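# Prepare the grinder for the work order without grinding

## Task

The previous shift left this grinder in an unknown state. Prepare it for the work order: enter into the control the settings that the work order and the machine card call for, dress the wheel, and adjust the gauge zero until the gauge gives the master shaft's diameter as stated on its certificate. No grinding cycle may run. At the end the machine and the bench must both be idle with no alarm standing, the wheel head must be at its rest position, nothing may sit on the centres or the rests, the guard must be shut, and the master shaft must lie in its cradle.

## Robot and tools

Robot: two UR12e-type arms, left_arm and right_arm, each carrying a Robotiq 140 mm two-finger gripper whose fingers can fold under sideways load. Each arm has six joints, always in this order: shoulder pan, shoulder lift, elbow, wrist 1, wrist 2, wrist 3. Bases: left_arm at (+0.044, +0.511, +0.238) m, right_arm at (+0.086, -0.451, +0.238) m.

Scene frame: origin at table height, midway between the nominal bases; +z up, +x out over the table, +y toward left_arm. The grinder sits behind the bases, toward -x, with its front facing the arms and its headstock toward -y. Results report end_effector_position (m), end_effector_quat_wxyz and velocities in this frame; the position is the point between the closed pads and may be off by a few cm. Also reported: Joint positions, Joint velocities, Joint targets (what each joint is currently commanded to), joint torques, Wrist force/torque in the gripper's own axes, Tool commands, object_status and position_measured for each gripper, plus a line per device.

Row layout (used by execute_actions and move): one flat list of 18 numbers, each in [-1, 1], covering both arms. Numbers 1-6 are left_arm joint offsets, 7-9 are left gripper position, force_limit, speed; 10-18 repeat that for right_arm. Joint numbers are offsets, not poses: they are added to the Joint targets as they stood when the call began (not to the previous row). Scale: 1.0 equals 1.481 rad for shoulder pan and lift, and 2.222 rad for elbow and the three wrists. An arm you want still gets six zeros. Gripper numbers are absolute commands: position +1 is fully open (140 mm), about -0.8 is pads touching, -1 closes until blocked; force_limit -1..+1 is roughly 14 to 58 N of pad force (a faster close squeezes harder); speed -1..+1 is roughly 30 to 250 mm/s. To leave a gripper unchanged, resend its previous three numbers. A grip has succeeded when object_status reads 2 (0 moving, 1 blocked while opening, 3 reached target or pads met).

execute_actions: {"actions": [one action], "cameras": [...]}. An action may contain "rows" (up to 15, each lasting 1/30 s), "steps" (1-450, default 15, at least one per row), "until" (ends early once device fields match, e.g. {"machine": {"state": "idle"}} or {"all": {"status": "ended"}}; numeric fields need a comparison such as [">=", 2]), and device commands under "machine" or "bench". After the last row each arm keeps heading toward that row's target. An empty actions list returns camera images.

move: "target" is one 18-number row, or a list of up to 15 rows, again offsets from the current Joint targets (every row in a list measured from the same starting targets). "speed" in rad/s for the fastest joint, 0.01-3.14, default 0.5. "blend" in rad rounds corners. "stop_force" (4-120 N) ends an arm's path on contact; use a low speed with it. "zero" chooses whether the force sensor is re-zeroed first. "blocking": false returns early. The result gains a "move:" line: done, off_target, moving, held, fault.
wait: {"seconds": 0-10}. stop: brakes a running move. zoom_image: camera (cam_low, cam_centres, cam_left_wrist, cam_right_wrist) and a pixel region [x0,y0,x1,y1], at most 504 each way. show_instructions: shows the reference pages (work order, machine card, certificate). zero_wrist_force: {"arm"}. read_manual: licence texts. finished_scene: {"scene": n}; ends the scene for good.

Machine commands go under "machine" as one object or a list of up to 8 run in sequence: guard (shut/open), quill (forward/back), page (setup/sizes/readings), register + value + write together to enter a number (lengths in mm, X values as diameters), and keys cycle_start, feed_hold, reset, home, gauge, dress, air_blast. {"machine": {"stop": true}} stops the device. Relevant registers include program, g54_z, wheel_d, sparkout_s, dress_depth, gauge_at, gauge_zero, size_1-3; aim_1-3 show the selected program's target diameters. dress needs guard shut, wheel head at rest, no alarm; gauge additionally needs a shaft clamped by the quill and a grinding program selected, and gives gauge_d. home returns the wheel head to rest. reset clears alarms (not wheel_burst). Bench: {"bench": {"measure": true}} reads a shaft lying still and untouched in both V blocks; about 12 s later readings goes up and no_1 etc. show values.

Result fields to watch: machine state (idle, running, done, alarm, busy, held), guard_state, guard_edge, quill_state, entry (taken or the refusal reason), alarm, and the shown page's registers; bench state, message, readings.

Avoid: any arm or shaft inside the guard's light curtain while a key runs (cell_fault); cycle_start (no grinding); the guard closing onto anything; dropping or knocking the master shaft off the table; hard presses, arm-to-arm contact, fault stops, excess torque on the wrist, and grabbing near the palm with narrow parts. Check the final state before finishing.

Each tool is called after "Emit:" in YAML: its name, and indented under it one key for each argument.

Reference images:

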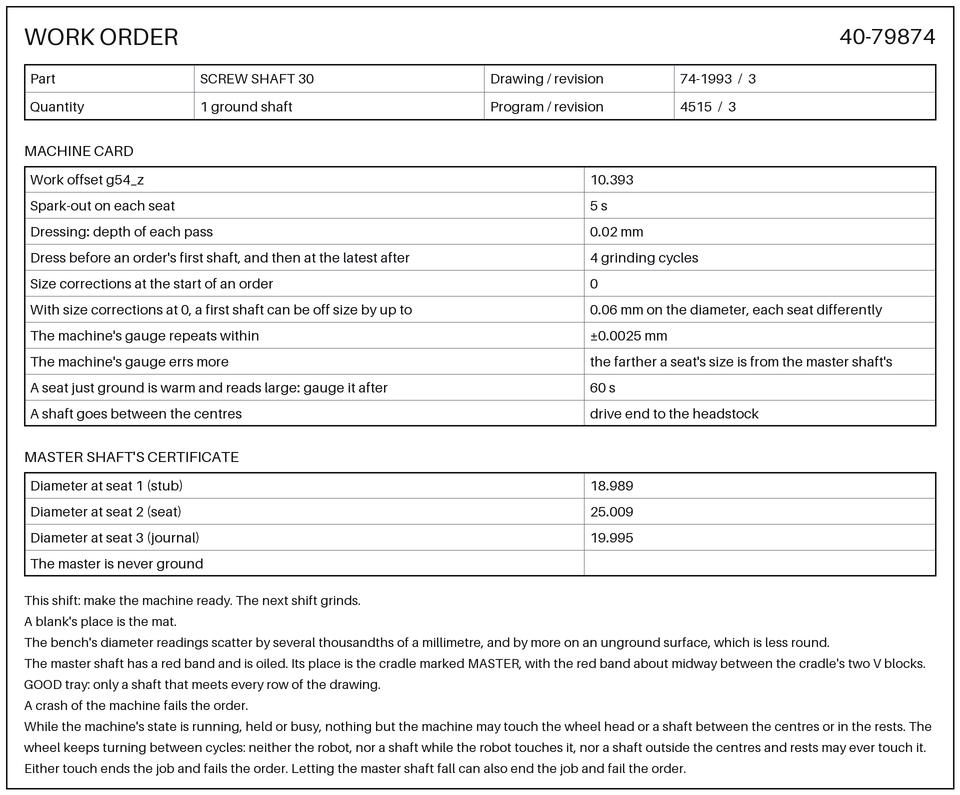

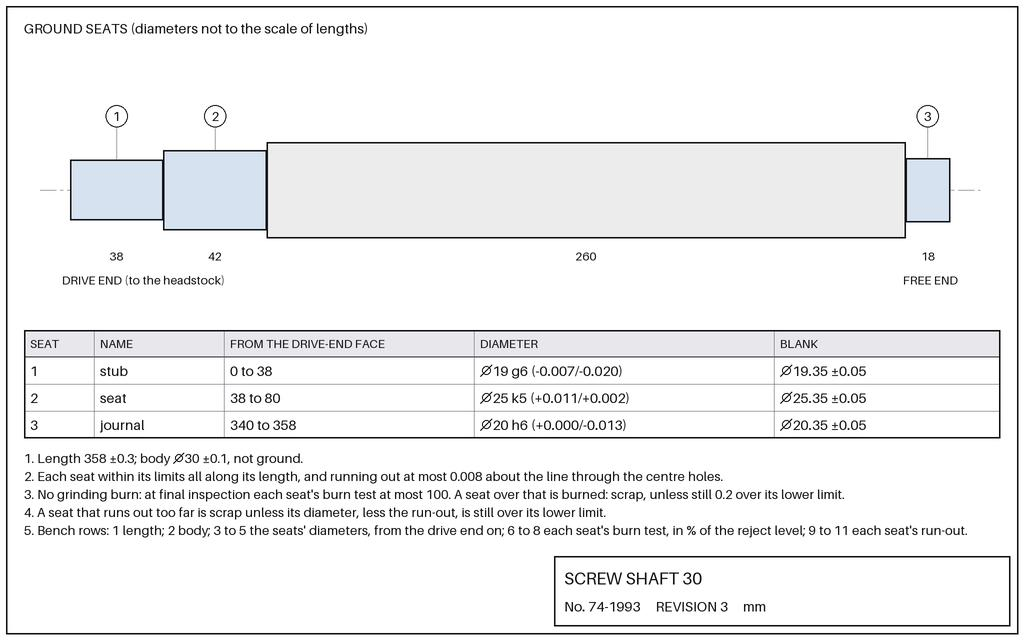

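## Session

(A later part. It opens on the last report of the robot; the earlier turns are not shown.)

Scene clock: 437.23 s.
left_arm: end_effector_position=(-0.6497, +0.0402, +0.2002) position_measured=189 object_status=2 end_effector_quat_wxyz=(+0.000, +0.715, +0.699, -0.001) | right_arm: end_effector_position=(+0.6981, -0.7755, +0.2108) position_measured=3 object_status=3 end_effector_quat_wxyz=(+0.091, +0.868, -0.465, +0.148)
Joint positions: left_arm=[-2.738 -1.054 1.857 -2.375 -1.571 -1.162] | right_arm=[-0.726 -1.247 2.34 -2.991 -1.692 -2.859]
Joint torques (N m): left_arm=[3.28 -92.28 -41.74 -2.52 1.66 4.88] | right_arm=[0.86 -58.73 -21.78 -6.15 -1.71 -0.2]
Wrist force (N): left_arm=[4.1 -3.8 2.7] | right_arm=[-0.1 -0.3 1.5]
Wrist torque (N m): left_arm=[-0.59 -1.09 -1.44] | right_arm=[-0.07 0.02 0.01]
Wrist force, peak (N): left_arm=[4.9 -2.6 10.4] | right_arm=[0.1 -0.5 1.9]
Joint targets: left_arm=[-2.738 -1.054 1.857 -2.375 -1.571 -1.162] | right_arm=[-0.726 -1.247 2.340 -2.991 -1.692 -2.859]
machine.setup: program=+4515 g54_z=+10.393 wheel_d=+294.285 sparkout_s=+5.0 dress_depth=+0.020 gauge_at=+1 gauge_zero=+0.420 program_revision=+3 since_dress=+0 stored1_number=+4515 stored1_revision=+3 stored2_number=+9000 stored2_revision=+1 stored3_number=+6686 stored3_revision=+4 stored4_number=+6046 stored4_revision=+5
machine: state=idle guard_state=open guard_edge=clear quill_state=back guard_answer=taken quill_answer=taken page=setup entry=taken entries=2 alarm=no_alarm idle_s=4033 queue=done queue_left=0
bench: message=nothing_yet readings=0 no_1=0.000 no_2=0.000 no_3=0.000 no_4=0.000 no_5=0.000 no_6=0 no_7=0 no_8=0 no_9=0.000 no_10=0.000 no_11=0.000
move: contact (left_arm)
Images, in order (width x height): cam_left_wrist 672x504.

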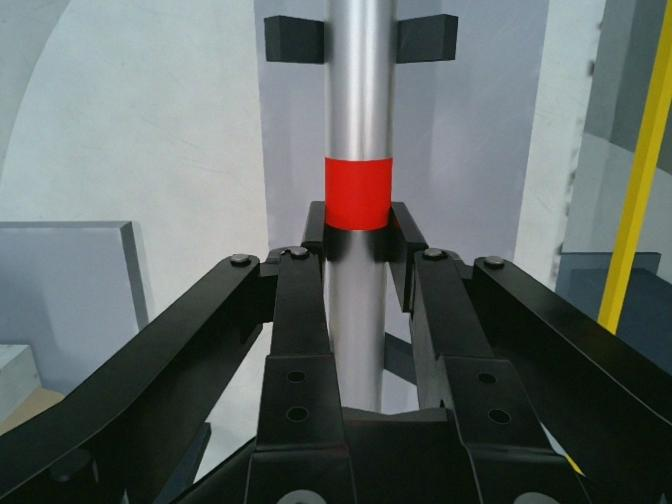

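Emit:
execute_actions:
  actions:
    - {"rows": [[0,0,0,0,0,0,0.2,1,-1,0,0,0,0,0,0,1,1,1]], "steps": 90}
  cameras: ["cam_low","cam_centres","cam_left_wrist"]

Emit:
zoom_image:
  camera: "cam_low"
  region: [310, 40, 560, 180]

Scene clock: 445.67 s.
left_arm: end_effector_position=(-0.6498, +0.0402, +0.2002) position_measured=104 object_status=3 end_effector_quat_wxyz=(+0.000, +0.715, +0.699, -0.001) | right_arm: end_effector_position=(+0.6981, -0.7755, +0.2108) position_measured=3 object_status=3 end_effector_quat_wxyz=(+0.091, +0.868, -0.465, +0.148)
Joint positions: left_arm=[-2.738 -1.054 1.857 -2.375 -1.571 -1.162] | right_arm=[-0.726 -1.247 2.34 -2.991 -1.692 -2.859]
Joint torques (N m): left_arm=[2.74 -72.04 -26.78 -6.56 1.56 -3.19] | right_arm=[0.5 -59.27 -22.08 -6.12 -1.52 0.04]
Wrist force (N): left_arm=[4.8 -2.6 1.1] | right_arm=[0.1 -0.4 1.6]
Wrist torque (N m): left_arm=[-0.66 -1.11 -0.04] | right_arm=[-0.11 -0.02 0.01]
Wrist force, peak (N): left_arm=[5.0 -2.7 8.1] | right_arm=[0.2 -0.3 1.8]
Joint targets: left_arm=[-2.738 -1.054 1.857 -2.375 -1.571 -1.162] | right_arm=[-0.726 -1.247 2.340 -2.991 -1.692 -2.859]
machine.setup: program=+4515 g54_z=+10.393 wheel_d=+294.285 sparkout_s=+5.0 dress_depth=+0.020 gauge_at=+1 gauge_zero=+0.420 program_revision=+3 since_dress=+0 stored1_number=+4515 stored1_revision=+3 stored2_number=+9000 stored2_revision=+1 stored3_number=+6686 stored3_revision=+4 stored4_number=+6046 stored4_revision=+5
machine: state=idle guard_state=open guard_edge=clear quill_state=back guard_answer=taken quill_answer=taken page=setup entry=taken entries=2 alarm=no_alarm idle_s=4041 queue=done queue_left=0
bench: message=nothing_yet readings=0 no_1=0.000 no_2=0.000 no_3=0.000 no_4=0.000 no_5=0.000 no_6=0 no_7=0 no_8=0 no_9=0.000 no_10=0.000 no_11=0.000
Images, in order (width x height): cam_low 672x504, cam_centres 672x504, cam_left_wrist 672x504.

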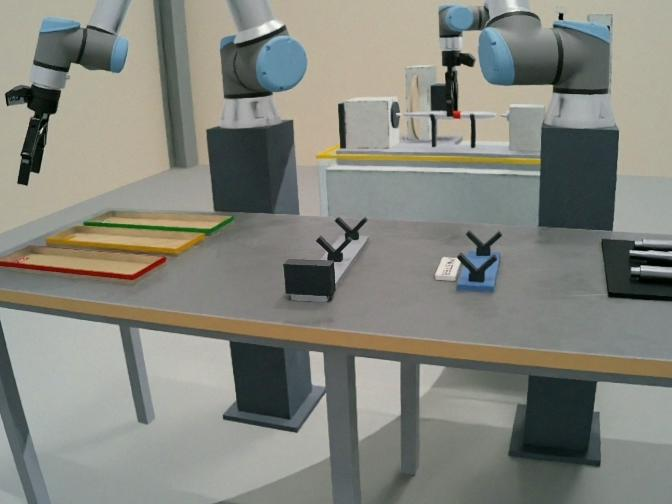

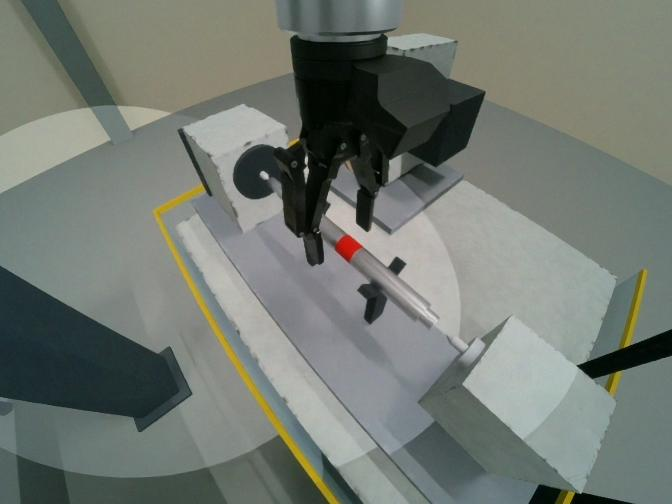

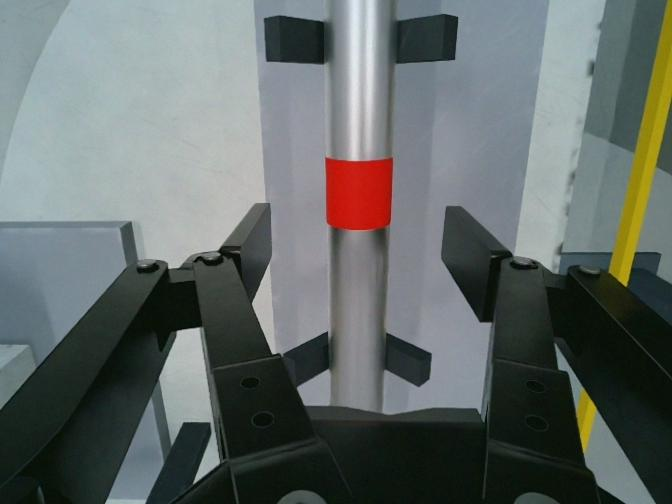

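Scaled by 2.016 from the camera's 672x504 image, which has a finer 960x720 frame.

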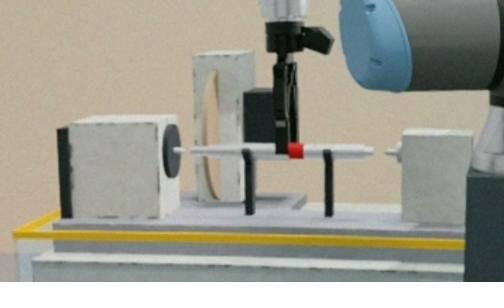

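Emit:
move:
  target:
    - [-0.0014,-0.1101,-0.0369,0.1107,0,-0.005,0.2,1,-1,0,0,0,0,0,0,1,1,1]
    - [0.5658,-0.6050,0.0644,0.3398,0,-0.6472,0.2,1,-1,0,0,0,0,0,0,1,1,1]
  speed: [0.15,0.7]
  blend: 0.03
  cameras: ["cam_low","cam_centres"]

Emit:
execute_actions:
  actions:
    - {"machine": [{"quill": "forward"}, {"guard": "shut"}], "steps": 240, "until": {"machine": {"queue": "done"}}}
  cameras: ["cam_low","cam_centres"]

Emit:
zoom_image:
  camera: "cam_low"
  region: [310, 40, 560, 180]

Emit:
zoom_image:
  camera: "cam_centres"
  region: [180, 80, 540, 380]

Scene clock: 462.20 s.
left_arm: end_effector_position=(+0.0507, +0.0159, +0.6190) position_measured=104 object_status=3 end_effector_quat_wxyz=(+0.000, -0.335, +0.942, +0.000) | right_arm: end_effector_position=(+0.6981, -0.7755, +0.2108) position_measured=3 object_status=3 end_effector_quat_wxyz=(+0.091, +0.868, -0.465, +0.148)
Joint positions: left_arm=[-1.9 -1.95 2 -1.62 -1.571 -2.6] | right_arm=[-0.726 -1.247 2.34 -2.991 -1.692 -2.859]
Joint torques (N m): left_arm=[20.58 -35.92 -37.55 -3.12 1.82 -3.37] | right_arm=[1.53 -58.94 -21.51 -6.27 -1.57 0]
Wrist force (N): left_arm=[4.6 -2.4 1.5] | right_arm=[0.1 -0.5 1.3]
Wrist torque (N m): left_arm=[-0.69 -1.15 0.10] | right_arm=[-0.12 -0.02 0.01]
Wrist force, peak (N): left_arm=[7.1 -4.5 2.3] | right_arm=[0.2 -0.5 1.9]
Joint targets: left_arm=[-1.900 -1.951 2.000 -1.620 -1.571 -2.600] | right_arm=[-0.726 -1.247 2.340 -2.991 -1.692 -2.859]
machine.setup: program=+4515 g54_z=+10.393 wheel_d=+294.285 sparkout_s=+5.0 dress_depth=+0.020 gauge_at=+1 gauge_zero=+0.420 program_revision=+3 since_dress=+0 stored1_number=+4515 stored1_revision=+3 stored2_number=+9000 stored2_revision=+1 stored3_number=+6686 stored3_revision=+4 stored4_number=+6046 stored4_revision=+5
machine: state=idle guard_state=open guard_edge=clear quill_state=back guard_answer=taken quill_answer=taken page=setup entry=taken entries=2 alarm=no_alarm idle_s=4058 queue=done queue_left=0
bench: message=nothing_yet readings=0 no_1=0.000 no_2=0.000 no_3=0.000 no_4=0.000 no_5=0.000 no_6=0 no_7=0 no_8=0 no_9=0.000 no_10=0.000 no_11=0.000
move: done
Images, in order (width x height): cam_low 672x504, cam_centres 672x504.

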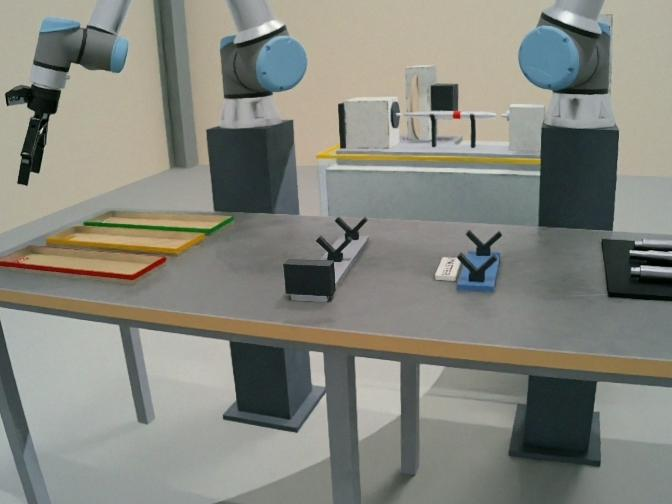

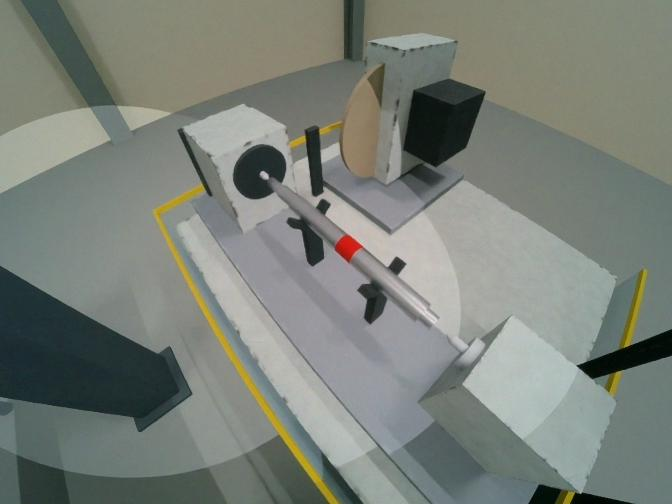

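Scene clock: 467.90 s.
left_arm: end_effector_position=(+0.0508, +0.0160, +0.6190) position_measured=104 object_status=3 end_effector_quat_wxyz=(+0.000, -0.335, +0.942, +0.000) | right_arm: end_effector_position=(+0.6981, -0.7755, +0.2108) position_measured=3 object_status=3 end_effector_quat_wxyz=(+0.091, +0.868, -0.465, +0.148)
Joint positions: left_arm=[-1.9 -1.951 2 -1.62 -1.571 -2.6] | right_arm=[-0.726 -1.247 2.34 -2.991 -1.692 -2.859]
Joint torques (N m): left_arm=[20.87 -32.34 -38.02 -2.97 1.74 -3.57] | right_arm=[-0.18 -58.93 -21.7 -6.12 -1.57 -0.01]
Wrist force (N): left_arm=[4.8 -2.2 1.3] | right_arm=[0.1 -0.3 1.7]
Wrist torque (N m): left_arm=[-0.64 -1.17 0.09] | right_arm=[-0.09 -0.03 0.01]
Wrist force, peak (N): left_arm=[5.3 -2.4 1.1] | right_arm=[-0.2 -0.5 1.8]
Joint targets: left_arm=[-1.900 -1.951 2.000 -1.620 -1.571 -2.600] | right_arm=[-0.726 -1.247 2.340 -2.991 -1.692 -2.859]
Tool commands: left_gripper/position=+0.2 left_gripper/force_limit=+1.0 left_gripper/speed=-1.0 right_gripper/position=+1.0 right_gripper/force_limit=+1.0 right_gripper/speed=+1.0
machine.setup: program=+4515 g54_z=+10.393 wheel_d=+294.285 sparkout_s=+5.0 dress_depth=+0.020 gauge_at=+1 gauge_zero=+0.420 program_revision=+3 since_dress=+0 stored1_number=+4515 stored1_revision=+3 stored2_number=+9000 stored2_revision=+1 stored3_number=+6686 stored3_revision=+4 stored4_number=+6046 stored4_revision=+5
machine: state=idle guard_state=shut guard_edge=clear quill_state=clamped guard_answer=taken quill_answer=taken page=setup entry=taken entries=2 alarm=no_alarm idle_s=4063 queue=done queue_left=0
bench: message=nothing_yet readings=0 no_1=0.000 no_2=0.000 no_3=0.000 no_4=0.000 no_5=0.000 no_6=0 no_7=0 no_8=0 no_9=0.000 no_10=0.000 no_11=0.000
Images, in order (width x height): cam_low 672x504, cam_centres 672x504.

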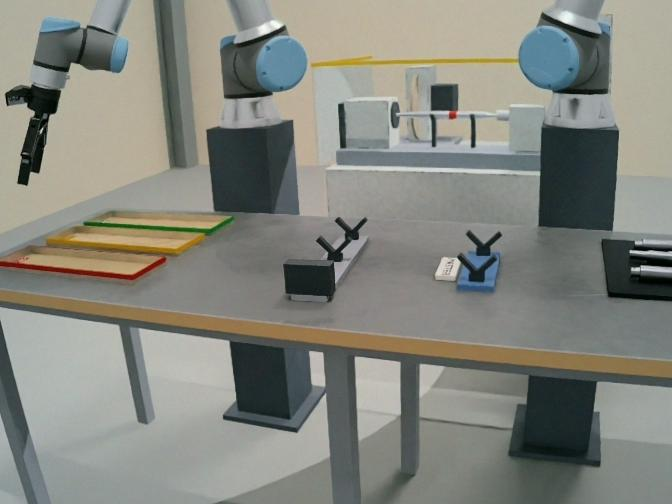

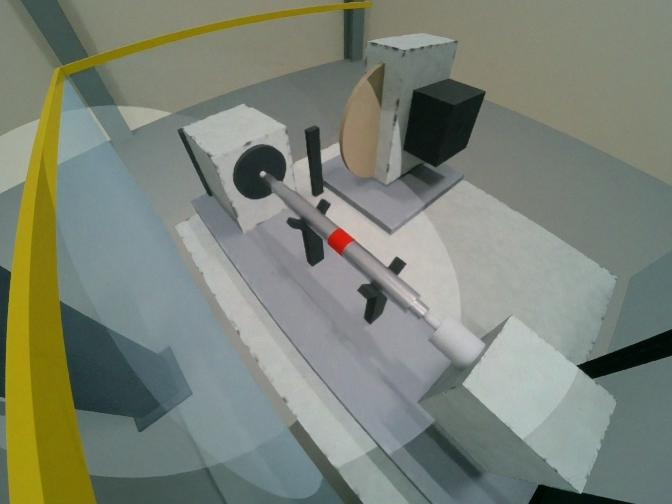

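Scaled by 2.016 from the camera's 672x504 image, which has a finer 960x720 frame.

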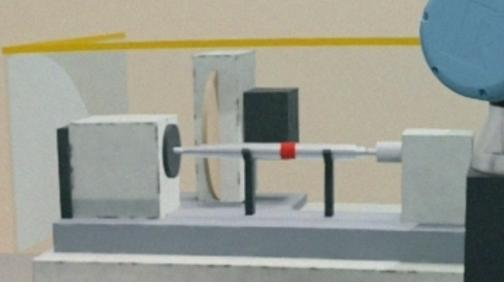

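Scaled by 1.400 from the camera's 672x504 image, which has a finer 960x720 frame.

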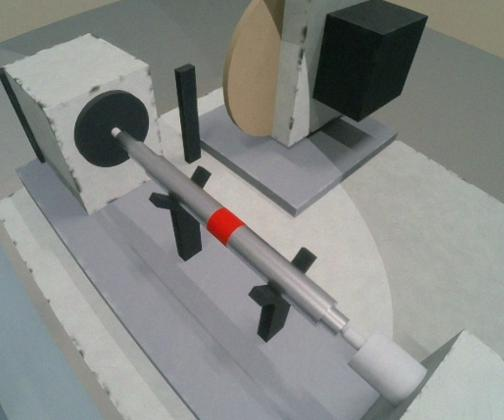

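Emit:
execute_actions:
  actions:
    - {"machine": [{"page": "readings"}, {"register": "gauge_at", "value": 1, "write": true}, {"gauge": true}, {"gauge": true}, {"register": "gauge_at", "value": 2, "write": true}, {"gauge": true}, {"register": "gauge_at", "value": 3, "write": true}, {"gauge": true}], "steps": 450, "until": {"machine": {"queue": [ "!=", "running"]}}}

Scene clock: 487.73 s.
left_arm: end_effector_position=(+0.0508, +0.0160, +0.6190) position_measured=104 object_status=3 end_effector_quat_wxyz=(+0.000, -0.335, +0.942, +0.000) | right_arm: end_effector_position=(+0.6981, -0.7755, +0.2108) position_measured=3 object_status=3 end_effector_quat_wxyz=(+0.091, +0.868, -0.465, +0.148)
Joint positions: left_arm=[-1.9 -1.951 2 -1.62 -1.571 -2.6] | right_arm=[-0.726 -1.247 2.34 -2.991 -1.692 -2.859]
Joint torques (N m): left_arm=[19.93 -32.12 -38.66 -3.2 1.72 -2.89] | right_arm=[1.38 -58.26 -21.77 -6 -1.76 -0.05]
Wrist force (N): left_arm=[5.1 -2.4 1.0] | right_arm=[0.1 -0.3 1.3]
Wrist torque (N m): left_arm=[-0.69 -1.25 0.10] | right_arm=[-0.07 -0.03 0.01]
Wrist force, peak (N): left_arm=[5.3 -2.7 1.3] | right_arm=[-0.1 -0.7 2.1]
Joint targets: left_arm=[-1.900 -1.951 2.000 -1.620 -1.571 -2.600] | right_arm=[-0.726 -1.247 2.340 -2.991 -1.692 -2.859]
Tool commands: left_gripper/position=+0.2 left_gripper/force_limit=+1.0 left_gripper/speed=-1.0 right_gripper/position=+1.0 right_gripper/force_limit=+1.0 right_gripper/speed=+1.0
machine.readings: gauge_d=+24.805 gauge_d_1=+18.785 gauge_d_2=+24.805 gauge_d_3=+0.000 pos_x=+0.000 pos_z=+0.000 load_peak=+0.0 cycles=+0
machine: state=busy guard_state=shut guard_edge=clear quill_state=clamped guard_answer=taken quill_answer=taken page=readings entry=taken entries=9 alarm=no_alarm idle_s=4083 queue=running queue_left=0
bench: message=nothing_yet readings=0 no_1=0.000 no_2=0.000 no_3=0.000 no_4=0.000 no_5=0.000 no_6=0 no_7=0 no_8=0 no_9=0.000 no_10=0.000 no_11=0.000

Emit:
execute_actions:
  actions:
    - {"steps": 150, "until": {"machine": {"queue": [ "!=", "running"]}}}

Emit:
execute_actions:
  actions:
    - {"machine": [{"register": "gauge_at", "value": 1, "write": true}, {"gauge": true}, {"register": "gauge_at", "value": 2, "write": true}, {"gauge": true}, {"register": "gauge_at", "value": 3, "write": true}, {"gauge": true}], "steps": 450, "until": {"machine": {"queue": [ "!=", "running"]}}}

Emit:
execute_actions:
  actions:
    - {"steps": 150, "until": {"machine": {"queue": [ "!=", "running"]}}}

Emit:
execute_actions:
  actions:
    - {"machine": [{"register": "gauge_at", "value": 1, "write": true}, {"gauge": true}, {"register": "gauge_at", "value": 2, "write": true}, {"gauge": true}, {"register": "gauge_at", "value": 3, "write": true}, {"gauge": true}], "steps": 450, "until": {"machine": {"queue": [ "!=", "running"]}}}

Emit:
execute_actions:
  actions:
    - {"steps": 150, "until": {"machine": {"queue": [ "!=", "running"]}}}

Scene clock: 494.90 s.
left_arm: end_effector_position=(+0.0508, +0.0160, +0.6190) position_measured=104 object_status=3 end_effector_quat_wxyz=(+0.000, -0.335, +0.942, +0.000) | right_arm: end_effector_position=(+0.6981, -0.7755, +0.2108) position_measured=3 object_status=3 end_effector_quat_wxyz=(+0.091, +0.868, -0.465, +0.148)
Joint positions: left_arm=[-1.9 -1.951 2 -1.62 -1.571 -2.6] | right_arm=[-0.726 -1.247 2.34 -2.991 -1.692 -2.859]
Joint torques (N m): left_arm=[20.11 -31.35 -37.58 -3.4 1.69 -2.94] | right_arm=[0.87 -57.86 -22.09 -6.16 -1.57 0.09]
Wrist force (N): left_arm=[5.1 -2.2 1.3] | right_arm=[0.0 -0.3 1.8]
Wrist torque (N m): left_arm=[-0.64 -1.24 0.10] | right_arm=[-0.08 0.00 0.01]
Wrist force, peak (N): left_arm=[5.4 -2.4 1.3] | right_arm=[0.0 -0.5 1.9]
Joint targets: left_arm=[-1.900 -1.951 2.000 -1.620 -1.571 -2.600] | right_arm=[-0.726 -1.247 2.340 -2.991 -1.692 -2.859]
Tool commands: left_gripper/position=+0.2 left_gripper/force_limit=+1.0 left_gripper/speed=-1.0 right_gripper/position=+1.0 right_gripper/force_limit=+1.0 right_gripper/speed=+1.0
machine.readings: gauge_d=+19.791 gauge_d_1=+18.785 gauge_d_2=+24.805 gauge_d_3=+19.791 pos_x=+0.000 pos_z=+0.000 load_peak=+0.0 cycles=+0
machine: state=idle guard_state=shut guard_edge=clear quill_state=clamped guard_answer=taken quill_answer=taken page=readings entry=taken entries=9 alarm=no_alarm idle_s=4090 queue=done queue_left=0
bench: message=nothing_yet readings=0 no_1=0.000 no_2=0.000 no_3=0.000 no_4=0.000 no_5=0.000 no_6=0 no_7=0 no_8=0 no_9=0.000 no_10=0.000 no_11=0.000

Scene clock: 507.83 s.
left_arm: end_effector_position=(+0.0508, +0.0160, +0.6190) position_measured=104 object_status=3 end_effector_quat_wxyz=(+0.000, -0.335, +0.942, +0.000) | right_arm: end_effector_position=(+0.6981, -0.7755, +0.2108) position_measured=3 object_status=3 end_effector_quat_wxyz=(+0.091, +0.868, -0.465, +0.148)
Joint positions: left_arm=[-1.9 -1.951 2 -1.62 -1.571 -2.6] | right_arm=[-0.726 -1.247 2.34 -2.991 -1.692 -2.859]
Joint torques (N m): left_arm=[19.91 -31.24 -38.22 -3.62 1.64 -2.54] | right_arm=[0.77 -59.26 -21.42 -5.82 -1.84 -0.19]
Wrist force (N): left_arm=[4.7 -2.3 1.3] | right_arm=[0.0 -0.4 1.7]
Wrist torque (N m): left_arm=[-0.68 -1.16 0.10] | right_arm=[-0.10 0.00 0.01]
Wrist force, peak (N): left_arm=[5.3 -2.6 1.5] | right_arm=[0.1 -0.7 2.0]
Joint targets: left_arm=[-1.900 -1.951 2.000 -1.620 -1.571 -2.600] | right_arm=[-0.726 -1.247 2.340 -2.991 -1.692 -2.859]
Tool commands: left_gripper/position=+0.2 left_gripper/force_limit=+1.0 left_gripper/speed=-1.0 right_gripper/position=+1.0 right_gripper/force_limit=+1.0 right_gripper/speed=+1.0
machine.readings: gauge_d=+19.791 gauge_d_1=+18.785 gauge_d_2=+24.805 gauge_d_3=+19.791 pos_x=+0.000 pos_z=+0.000 load_peak=+0.0 cycles=+0
machine: state=idle guard_state=shut guard_edge=clear quill_state=clamped guard_answer=taken quill_answer=taken page=readings entry=taken entries=15 alarm=no_alarm idle_s=4103 queue=done queue_left=0
bench: message=nothing_yet readings=0 no_1=0.000 no_2=0.000 no_3=0.000 no_4=0.000 no_5=0.000 no_6=0 no_7=0 no_8=0 no_9=0.000 no_10=0.000 no_11=0.000

Scene clock: 508.07 s.
left_arm: end_effector_position=(+0.0508, +0.0160, +0.6190) position_measured=104 object_status=3 end_effector_quat_wxyz=(+0.000, -0.335, +0.942, +0.000) | right_arm: end_effector_position=(+0.6981, -0.7755, +0.2108) position_measured=3 object_status=3 end_effector_quat_wxyz=(+0.091, +0.868, -0.465, +0.148)
Joint positions: left_arm=[-1.9 -1.951 2 -1.62 -1.571 -2.6] | right_arm=[-0.726 -1.247 2.34 -2.991 -1.692 -2.859]
Joint torques (N m): left_arm=[19.29 -30.68 -38.14 -3.51 1.68 -2.56] | right_arm=[1.06 -58.56 -21.3 -5.97 -1.7 -0.21]
Wrist force (N): left_arm=[5.0 -2.3 1.2] | right_arm=[0.1 -0.6 1.2]
Wrist torque (N m): left_arm=[-0.67 -1.23 0.10] | right_arm=[-0.15 -0.03 0.01]
Wrist force, peak (N): left_arm=[5.2 -2.4 1.2] | right_arm=[-0.1 -0.2 1.8]
Joint targets: left_arm=[-1.900 -1.951 2.000 -1.620 -1.571 -2.600] | right_arm=[-0.726 -1.247 2.340 -2.991 -1.692 -2.859]
Tool commands: left_gripper/position=+0.2 left_gripper/force_limit=+1.0 left_gripper/speed=-1.0 right_gripper/position=+1.0 right_gripper/force_limit=+1.0 right_gripper/speed=+1.0
machine.readings: gauge_d=+19.791 gauge_d_1=+18.785 gauge_d_2=+24.805 gauge_d_3=+19.791 pos_x=+0.000 pos_z=+0.000 load_peak=+0.0 cycles=+0
machine: state=idle guard_state=shut guard_edge=clear quill_state=clamped guard_answer=taken quill_answer=taken page=readings entry=taken entries=15 alarm=no_alarm idle_s=4103 queue=done queue_left=0
bench: message=nothing_yet readings=0 no_1=0.000 no_2=0.000 no_3=0.000 no_4=0.000 no_5=0.000 no_6=0 no_7=0 no_8=0 no_9=0.000 no_10=0.000 no_11=0.000

Scene clock: 521.00 s.
left_arm: end_effector_position=(+0.0508, +0.0160, +0.6190) position_measured=104 object_status=3 end_effector_quat_wxyz=(+0.000, -0.335, +0.942, +0.000) | right_arm: end_effector_position=(+0.6981, -0.7755, +0.2108) position_measured=3 object_status=3 end_effector_quat_wxyz=(+0.091, +0.868, -0.465, +0.148)
Joint positions: left_arm=[-1.9 -1.951 2 -1.62 -1.571 -2.6] | right_arm=[-0.726 -1.247 2.34 -2.991 -1.692 -2.859]
Joint torques (N m): left_arm=[19.25 -30.02 -38.34 -3.67 1.55 -2.16] | right_arm=[0.39 -60.77 -21.42 -6.11 -1.53 -0.11]
Wrist force (N): left_arm=[4.9 -2.2 1.2] | right_arm=[0.1 -0.4 1.7]
Wrist torque (N m): left_arm=[-0.66 -1.21 0.10] | right_arm=[-0.10 -0.03 0.01]
Wrist force, peak (N): left_arm=[5.3 -2.5 1.0] | right_arm=[-0.1 -0.6 1.9]
Joint targets: left_arm=[-1.900 -1.951 2.000 -1.620 -1.571 -2.600] | right_arm=[-0.726 -1.247 2.340 -2.991 -1.692 -2.859]
Tool commands: left_gripper/position=+0.2 left_gripper/force_limit=+1.0 left_gripper/speed=-1.0 right_gripper/position=+1.0 right_gripper/force_limit=+1.0 right_gripper/speed=+1.0
machine.readings: gauge_d=+19.791 gauge_d_1=+18.784 gauge_d_2=+24.805 gauge_d_3=+19.791 pos_x=+0.000 pos_z=+0.000 load_peak=+0.0 cycles=+0
machine: state=idle guard_state=shut guard_edge=clear quill_state=clamped guard_answer=taken quill_answer=taken page=readings entry=taken entries=21 alarm=no_alarm idle_s=4116 queue=done queue_left=0
bench: message=nothing_yet readings=0 no_1=0.000 no_2=0.000 no_3=0.000 no_4=0.000 no_5=0.000 no_6=0 no_7=0 no_8=0 no_9=0.000 no_10=0.000 no_11=0.000

Scene clock: 521.23 s.
left_arm: end_effector_position=(+0.0508, +0.0160, +0.6190) position_measured=104 object_status=3 end_effector_quat_wxyz=(+0.000, -0.335, +0.942, +0.000) | right_arm: end_effector_position=(+0.6981, -0.7755, +0.2108) position_measured=3 object_status=3 end_effector_quat_wxyz=(+0.091, +0.868, -0.465, +0.148)
Joint positions: left_arm=[-1.9 -1.951 2 -1.62 -1.571 -2.6] | right_arm=[-0.726 -1.247 2.34 -2.991 -1.692 -2.859]
Joint torques (N m): left_arm=[18.52 -31.63 -38.07 -3.63 1.48 -2.03] | right_arm=[1.38 -58.4 -21.48 -6.2 -1.67 0]
Wrist force (N): left_arm=[4.9 -2.5 1.1] | right_arm=[0.2 -0.7 1.5]
Wrist torque (N m): left_arm=[-0.72 -1.20 0.10] | right_arm=[-0.18 -0.04 0.01]
Wrist force, peak (N): left_arm=[5.1 -2.5 1.2] | right_arm=[0.3 -0.7 1.7]
Joint targets: left_arm=[-1.900 -1.951 2.000 -1.620 -1.571 -2.600] | right_arm=[-0.726 -1.247 2.340 -2.991 -1.692 -2.859]
Tool commands: left_gripper/position=+0.2 left_gripper/force_limit=+1.0 left_gripper/speed=-1.0 right_gripper/position=+1.0 right_gripper/force_limit=+1.0 right_gripper/speed=+1.0
machine.readings: gauge_d=+19.791 gauge_d_1=+18.784 gauge_d_2=+24.805 gauge_d_3=+19.791 pos_x=+0.000 pos_z=+0.000 load_peak=+0.0 cycles=+0
machine: state=idle guard_state=shut guard_edge=clear quill_state=clamped guard_answer=taken quill_answer=taken page=readings entry=taken entries=21 alarm=no_alarm idle_s=4116 queue=done queue_left=0
bench: message=nothing_yet readings=0 no_1=0.000 no_2=0.000 no_3=0.000 no_4=0.000 no_5=0.000 no_6=0 no_7=0 no_8=0 no_9=0.000 no_10=0.000 no_11=0.000

Emit:
execute_actions:
  actions:
    - {"machine": [{"register": "gauge_zero", "value": 0.216, "write": true}, {"register": "gauge_at", "value": 2, "write": true}, {"gauge": true},{"register": "gauge_at", "value": 1, "write": true}, {"gauge": true}, {"page": "setup"}, {"guard": "open"}, {"quill": "back"}], "steps": 450, "until": {"machine": {"queue": [ "!=", "running"]}}}

Emit:
execute_actions:
  actions:
    - {"machine": {"page": "readings"}, "steps": 60, "until": {"machine": {"quill_state": "back"}}}
  cameras: ["cam_centres","cam_low"]

Emit:
zoom_image:
  camera: "cam_low"
  region: [310, 40, 560, 180]

Scene clock: 541.20 s.
left_arm: end_effector_position=(+0.0508, +0.0160, +0.6190) position_measured=104 object_status=3 end_effector_quat_wxyz=(+0.000, -0.335, +0.942, +0.000) | right_arm: end_effector_position=(+0.6981, -0.7755, +0.2108) position_measured=3 object_status=3 end_effector_quat_wxyz=(+0.091, +0.868, -0.465, +0.148)
Joint positions: left_arm=[-1.9 -1.951 2 -1.62 -1.571 -2.6] | right_arm=[-0.726 -1.247 2.34 -2.991 -1.692 -2.859]
Joint torques (N m): left_arm=[18.57 -32.19 -38.54 -3.9 1.39 -1.71] | right_arm=[0.84 -58.59 -21.84 -6.06 -1.74 -0.01]
Wrist force (N): left_arm=[5.0 -2.5 1.1] | right_arm=[-0.1 -0.5 1.5]
Wrist torque (N m): left_arm=[-0.72 -1.24 0.09] | right_arm=[-0.13 0.02 0.01]
Wrist force, peak (N): left_arm=[5.4 -2.7 1.3] | right_arm=[0.1 -0.5 2.1]
Joint targets: left_arm=[-1.900 -1.951 2.000 -1.620 -1.571 -2.600] | right_arm=[-0.726 -1.247 2.340 -2.991 -1.692 -2.859]
Tool commands: left_gripper/position=+0.2 left_gripper/force_limit=+1.0 left_gripper/speed=-1.0 right_gripper/position=+1.0 right_gripper/force_limit=+1.0 right_gripper/speed=+1.0
machine.setup: program=+4515 g54_z=+10.393 wheel_d=+294.285 sparkout_s=+5.0 dress_depth=+0.020 gauge_at=+1 gauge_zero=+0.216 program_revision=+3 since_dress=+0 stored1_number=+4515 stored1_revision=+3 stored2_number=+9000 stored2_revision=+1 stored3_number=+6686 stored3_revision=+4 stored4_number=+6046 stored4_revision=+5
machine: state=idle guard_state=open guard_edge=clear quill_state=back guard_answer=taken quill_answer=taken page=setup entry=taken entries=26 alarm=no_alarm idle_s=4136 queue=done queue_left=0
bench: message=nothing_yet readings=0 no_1=0.000 no_2=0.000 no_3=0.000 no_4=0.000 no_5=0.000 no_6=0 no_7=0 no_8=0 no_9=0.000 no_10=0.000 no_11=0.000

Scene clock: 541.47 s.
left_arm: end_effector_position=(+0.0508, +0.0160, +0.6190) position_measured=104 object_status=3 end_effector_quat_wxyz=(+0.000, -0.335, +0.942, +0.000) | right_arm: end_effector_position=(+0.6981, -0.7755, +0.2108) position_measured=3 object_status=3 end_effector_quat_wxyz=(+0.091, +0.868, -0.465, +0.148)
Joint positions: left_arm=[-1.9 -1.951 2 -1.62 -1.571 -2.6] | right_arm=[-0.726 -1.247 2.34 -2.991 -1.692 -2.859]
Joint torques (N m): left_arm=[18.24 -29.37 -38.77 -3.99 1.48 -1.7] | right_arm=[1.61 -59.36 -22.11 -6.12 -1.77 -0.11]
Wrist force (N): left_arm=[5.0 -2.4 1.2] | right_arm=[-0.1 -0.4 1.7]
Wrist torque (N m): left_arm=[-0.70 -1.22 0.10] | right_arm=[-0.11 0.02 0.01]
Wrist force, peak (N): left_arm=[5.2 -2.4 1.0] | right_arm=[0.2 -0.5 1.9]
Joint targets: left_arm=[-1.900 -1.951 2.000 -1.620 -1.571 -2.600] | right_arm=[-0.726 -1.247 2.340 -2.991 -1.692 -2.859]
Tool commands: left_gripper/position=+0.2 left_gripper/force_limit=+1.0 left_gripper/speed=-1.0 right_gripper/position=+1.0 right_gripper/force_limit=+1.0 right_gripper/speed=+1.0
machine.readings: gauge_d=+18.990 gauge_d_1=+0.000 gauge_d_2=+0.000 gauge_d_3=+0.000 pos_x=+0.000 pos_z=+0.000 load_peak=+0.0 cycles=+0
machine: state=idle guard_state=open guard_edge=clear quill_state=back guard_answer=taken quill_answer=taken page=readings entry=taken entries=26 alarm=no_alarm idle_s=4136 queue=done queue_left=0
bench: message=nothing_yet readings=0 no_1=0.000 no_2=0.000 no_3=0.000 no_4=0.000 no_5=0.000 no_6=0 no_7=0 no_8=0 no_9=0.000 no_10=0.000 no_11=0.000
Images, in order (width x height): cam_low 672x504, cam_centres 672x504.

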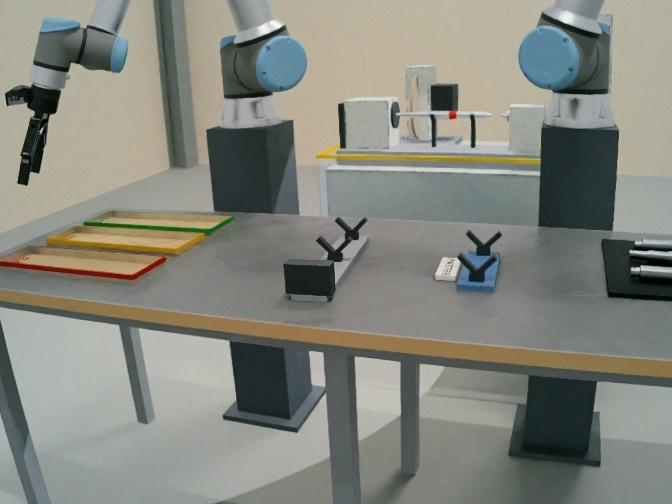

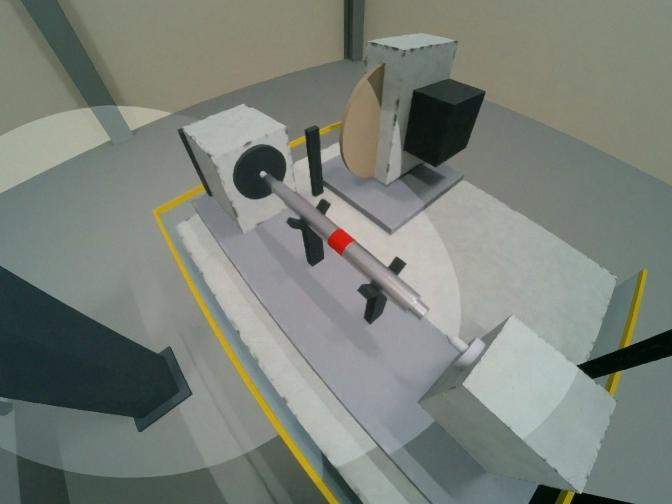

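Scaled by 2.016 from the camera's 672x504 image, which has a finer 960x720 frame.

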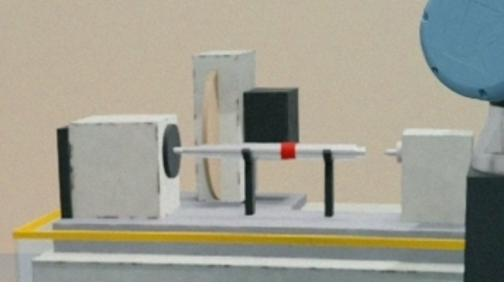

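Emit:
move:
  target: [-0.5631,0.4983,-0.1044,-0.2277,0,0.6490,0.2,1,-1,0,0,0,0,0,0,1,1,1]
  speed: 0.7
  cameras: ["cam_left_wrist"]

Emit:
move:
  target: [0.002,0.1101,0.0369,-0.1107,0,0.0014,0.2,1,-1,0,0,0,0,0,0,1,1,1]
  speed: 0.15
  stop_force: 15
  cameras: ["cam_left_wrist","cam_low"]

Scene clock: 562.60 s.
left_arm: end_effector_position=(-0.6478, +0.0373, +0.3506) position_measured=104 object_status=3 end_effector_quat_wxyz=(+0.000, +0.715, +0.700, +0.000) | right_arm: end_effector_position=(+0.6981, -0.7755, +0.2108) position_measured=3 object_status=3 end_effector_quat_wxyz=(+0.091, +0.868, -0.465, +0.148)
Joint positions: left_arm=[-2.733 -1.213 1.768 -2.126 -1.571 -1.159] | right_arm=[-0.726 -1.247 2.34 -2.991 -1.692 -2.859]
Joint torques (N m): left_arm=[-17.15 -50.39 -49.2 -6.62 1.4 4.26] | right_arm=[-0.39 -59.47 -21.26 -6.19 -1.6 0.01]
Wrist force (N): left_arm=[4.9 -2.5 0.8] | right_arm=[0.2 -0.4 2.0]
Wrist torque (N m): left_arm=[-0.66 -1.19 -0.10] | right_arm=[-0.11 -0.06 0.01]
Wrist force, peak (N): left_arm=[6.9 -5.2 2.6] | right_arm=[0.1 -0.7 2.1]
Joint targets: left_arm=[-2.734 -1.212 1.768 -2.126 -1.571 -1.158] | right_arm=[-0.726 -1.247 2.340 -2.991 -1.692 -2.859]
machine.readings: gauge_d=+18.990 gauge_d_1=+0.000 gauge_d_2=+0.000 gauge_d_3=+0.000 pos_x=+0.000 pos_z=+0.000 load_peak=+0.0 cycles=+0
machine: state=idle guard_state=open guard_edge=clear quill_state=back guard_answer=taken quill_answer=taken page=readings entry=taken entries=26 alarm=no_alarm idle_s=4157 queue=done queue_left=0
bench: message=nothing_yet readings=0 no_1=0.000 no_2=0.000 no_3=0.000 no_4=0.000 no_5=0.000 no_6=0 no_7=0 no_8=0 no_9=0.000 no_10=0.000 no_11=0.000
move: done
Images, in order (width x height): cam_left_wrist 672x504.

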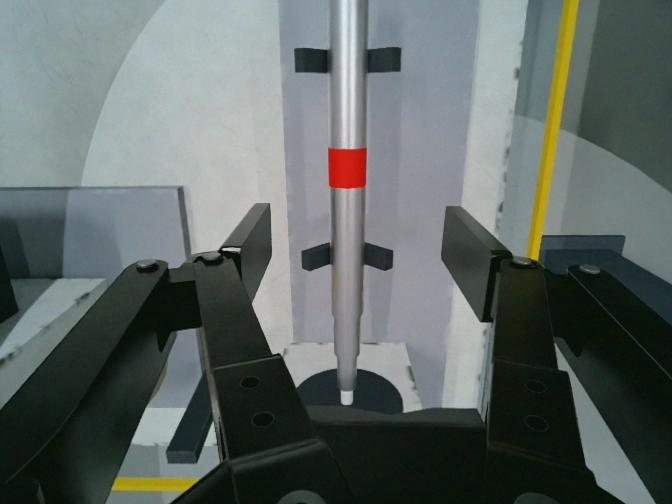

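Scene clock: 565.43 s.
left_arm: end_effector_position=(-0.6492, +0.0342, +0.1993) position_measured=104 object_status=3 end_effector_quat_wxyz=(+0.000, +0.715, +0.699, +0.000) | right_arm: end_effector_position=(+0.6981, -0.7755, +0.2108) position_measured=3 object_status=3 end_effector_quat_wxyz=(+0.091, +0.868, -0.465, +0.148)
Joint positions: left_arm=[-2.731 -1.049 1.85 -2.372 -1.571 -1.155] | right_arm=[-0.726 -1.247 2.34 -2.991 -1.692 -2.859]
Joint torques (N m): left_arm=[21.87 -58.92 -25.1 -6.43 1.32 3.59] | right_arm=[0.5 -58.54 -21.35 -6.2 -1.79 0.15]
Wrist force (N): left_arm=[4.6 -2.7 0.6] | right_arm=[0.1 -0.4 1.7]
Wrist torque (N m): left_arm=[-0.69 -1.08 -0.09] | right_arm=[-0.09 -0.03 0.01]
Wrist force, peak (N): left_arm=[5.0 -2.7 1.6] | right_arm=[-0.1 -0.5 2.0]
Joint targets: left_arm=[-2.731 -1.049 1.850 -2.372 -1.571 -1.155] | right_arm=[-0.726 -1.247 2.340 -2.991 -1.692 -2.859]
machine.readings: gauge_d=+18.990 gauge_d_1=+0.000 gauge_d_2=+0.000 gauge_d_3=+0.000 pos_x=+0.000 pos_z=+0.000 load_peak=+0.0 cycles=+0
machine: state=idle guard_state=open guard_edge=clear quill_state=back guard_answer=taken quill_answer=taken page=readings entry=taken entries=26 alarm=no_alarm idle_s=4160 queue=done queue_left=0
bench: message=nothing_yet readings=0 no_1=0.000 no_2=0.000 no_3=0.000 no_4=0.000 no_5=0.000 no_6=0 no_7=0 no_8=0 no_9=0.000 no_10=0.000 no_11=0.000
move: done
Images, in order (width x height): cam_low 672x504, cam_left_wrist 672x504.

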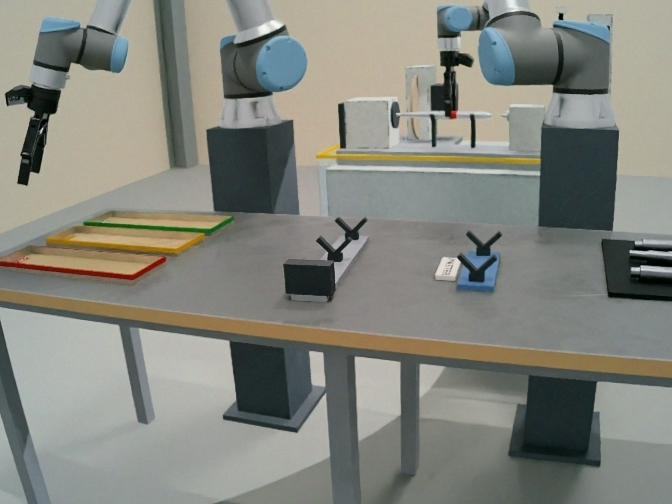

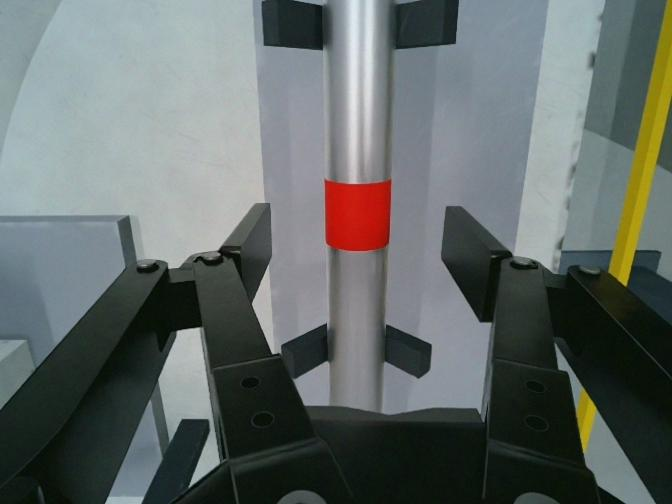

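Emit:
execute_actions:
  actions:
    - {"rows": [[0,0,0,0,0,0,-1,1,-1,0,0,0,0,0,0,1,1,1]], "steps": 120}

Scene clock: 573.37 s.
left_arm: end_effector_position=(-0.6492, +0.0342, +0.1993) position_measured=188 object_status=2 end_effector_quat_wxyz=(+0.000, +0.715, +0.699, +0.000) | right_arm: end_effector_position=(+0.6981, -0.7755, +0.2108) position_measured=3 object_status=3 end_effector_quat_wxyz=(+0.091, +0.868, -0.465, +0.148)
Joint positions: left_arm=[-2.731 -1.049 1.85 -2.372 -1.571 -1.155] | right_arm=[-0.726 -1.247 2.34 -2.991 -1.692 -2.859]
Joint torques (N m): left_arm=[20.85 -59.64 -24.73 -3.59 1.14 3.6] | right_arm=[0.25 -57.85 -21.56 -6.01 -1.59 -0.27]
Wrist force (N): left_arm=[11.4 4.3 -23.7] | right_arm=[0.1 -0.3 1.8]
Wrist torque (N m): left_arm=[-0.81 -1.10 -1.06] | right_arm=[-0.09 -0.02 0.01]
Wrist force, peak (N): left_arm=[11.4 4.0 -23.9] | right_arm=[0.0 -0.4 2.2]
Joint targets: left_arm=[-2.731 -1.049 1.850 -2.372 -1.571 -1.155] | right_arm=[-0.726 -1.247 2.340 -2.991 -1.692 -2.859]
machine.readings: gauge_d=+18.990 gauge_d_1=+0.000 gauge_d_2=+0.000 gauge_d_3=+0.000 pos_x=+0.000 pos_z=+0.000 load_peak=+0.0 cycles=+0
machine: state=idle guard_state=open guard_edge=clear quill_state=back guard_answer=taken quill_answer=taken page=readings entry=taken entries=26 alarm=no_alarm idle_s=4168 queue=done queue_left=0
bench: message=nothing_yet readings=0 no_1=0.000 no_2=0.000 no_3=0.000 no_4=0.000 no_5=0.000 no_6=0 no_7=0 no_8=0 no_9=0.000 no_10=0.000 no_11=0.000

Emit:
move:
  target: [-0.01144,-0.00854,0.00775,-0.00206,0,-0.00762,-1,1,-1,0,0,0,0,0,0,1,1,1]
  speed: 0.02
  cameras: ["cam_low","cam_left_wrist","cam_centres"]

Emit:
zoom_image:
  camera: "cam_low"
  region: [310, 40, 560, 180]

Scene clock: 582.30 s.
left_arm: end_effector_position=(-0.6492, +0.0490, +0.2012) position_measured=188 object_status=2 end_effector_quat_wxyz=(+0.000, +0.715, +0.699, +0.000) | right_arm: end_effector_position=(+0.6981, -0.7755, +0.2108) position_measured=3 object_status=3 end_effector_quat_wxyz=(+0.091, +0.868, -0.465, +0.148)
Joint positions: left_arm=[-2.747 -1.062 1.867 -2.376 -1.571 -1.172] | right_arm=[-0.726 -1.247 2.34 -2.991 -1.692 -2.859]
Joint torques (N m): left_arm=[-20.08 -104.47 -32.96 -8.97 0.14 -3.44] | right_arm=[0.06 -59.37 -22.02 -6.03 -1.6 0.2]
Wrist force (N): left_arm=[5.6 -1.9 16.6] | right_arm=[0.1 -0.6 1.9]
Wrist torque (N m): left_arm=[-0.75 -1.24 0.03] | right_arm=[-0.14 -0.02 0.01]
Wrist force, peak (N): left_arm=[11.3 4.1 -24.1] | right_arm=[0.1 -0.7 2.2]
Joint targets: left_arm=[-2.748 -1.062 1.867 -2.376 -1.571 -1.172] | right_arm=[-0.726 -1.247 2.340 -2.991 -1.692 -2.859]
machine.readings: gauge_d=+18.990 gauge_d_1=+0.000 gauge_d_2=+0.000 gauge_d_3=+0.000 pos_x=+0.000 pos_z=+0.000 load_peak=+0.0 cycles=+0
machine: state=idle guard_state=open guard_edge=clear quill_state=back guard_answer=taken quill_answer=taken page=readings entry=taken entries=26 alarm=no_alarm idle_s=4176 queue=done queue_left=0
bench: message=nothing_yet readings=0 no_1=0.000 no_2=0.000 no_3=0.000 no_4=0.000 no_5=0.000 no_6=0 no_7=0 no_8=0 no_9=0.000 no_10=0.000 no_11=0.000
move: done
Images, in order (width x height): cam_low 672x504, cam_centres 672x504, cam_left_wrist 672x504.

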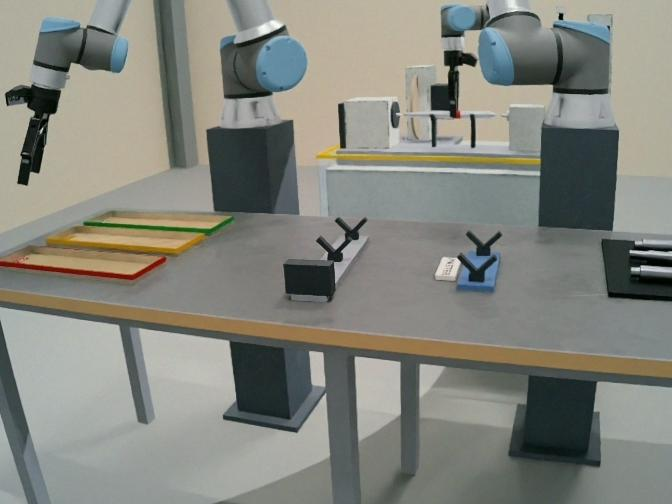

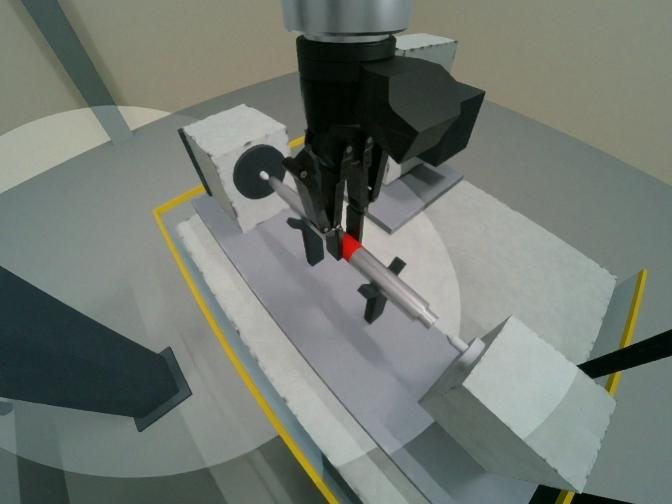

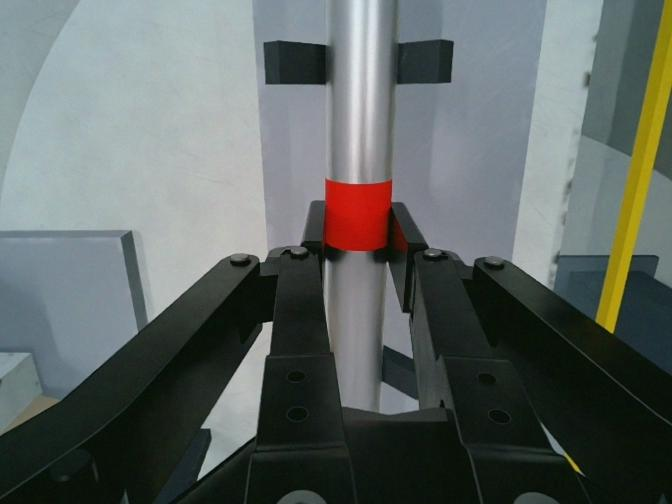

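Scaled by 2.016 from the camera's 672x504 image, which has a finer 960x720 frame.

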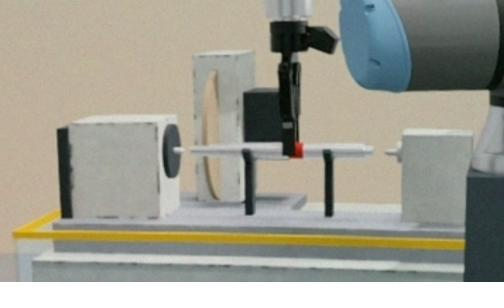

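Emit:
move:
  target:
    - [0,-0.108,-0.0369,0.1107,0,0,-1,1,-1,0,0,0,0,0,0,1,1,1]
    - [0.5726,-0.5996,0.0599,0.3402,0,-0.6427,-1,1,-1,0,0,0,0,0,0,1,1,1]
  speed: [0.2,0.5]
  blend: 0.03
  cameras: ["cam_left_wrist"]

Scene clock: 595.53 s.
left_arm: end_effector_position=(+0.0507, +0.0158, +0.6186) position_measured=188 object_status=2 end_effector_quat_wxyz=(+0.000, -0.335, +0.942, +0.000) | right_arm: end_effector_position=(+0.6981, -0.7755, +0.2108) position_measured=3 object_status=3 end_effector_quat_wxyz=(+0.091, +0.868, -0.465, +0.148)
Joint positions: left_arm=[-1.9 -1.95 2 -1.62 -1.571 -2.6] | right_arm=[-0.726 -1.247 2.34 -2.991 -1.692 -2.859]
Joint torques (N m): left_arm=[22.27 -39.72 -49.09 -4.96 0.35 -3.33] | right_arm=[0.57 -59.15 -21.44 -6 -1.59 -0.21]
Wrist force (N): left_arm=[6.4 -3.9 17.9] | right_arm=[-0.1 -0.5 1.6]
Wrist torque (N m): left_arm=[-1.03 -1.67 0.10] | right_arm=[-0.12 0.01 0.01]
Wrist force, peak (N): left_arm=[6.0 -1.8 21.0] | right_arm=[0.3 -0.4 2.4]
Joint targets: left_arm=[-1.899 -1.950 2.000 -1.620 -1.571 -2.600] | right_arm=[-0.726 -1.247 2.340 -2.991 -1.692 -2.859]
machine.readings: gauge_d=+18.990 gauge_d_1=+0.000 gauge_d_2=+0.000 gauge_d_3=+0.000 pos_x=+0.000 pos_z=+0.000 load_peak=+0.0 cycles=+0
machine: state=idle guard_state=open guard_edge=clear quill_state=back guard_answer=taken quill_answer=taken page=readings entry=taken entries=26 alarm=no_alarm idle_s=4190 queue=done queue_left=0
bench: message=nothing_yet readings=0 no_1=0.000 no_2=0.000 no_3=0.000 no_4=0.000 no_5=0.000 no_6=0 no_7=0 no_8=0 no_9=0.000 no_10=0.000 no_11=0.000
move: done
Images, in order (width x height): cam_left_wrist 672x504.

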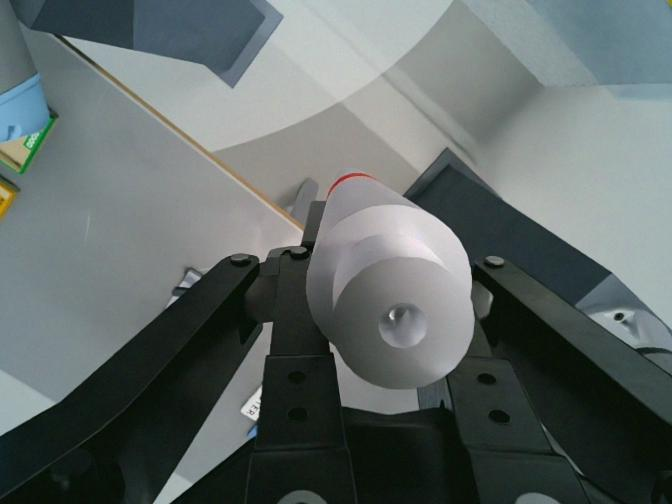

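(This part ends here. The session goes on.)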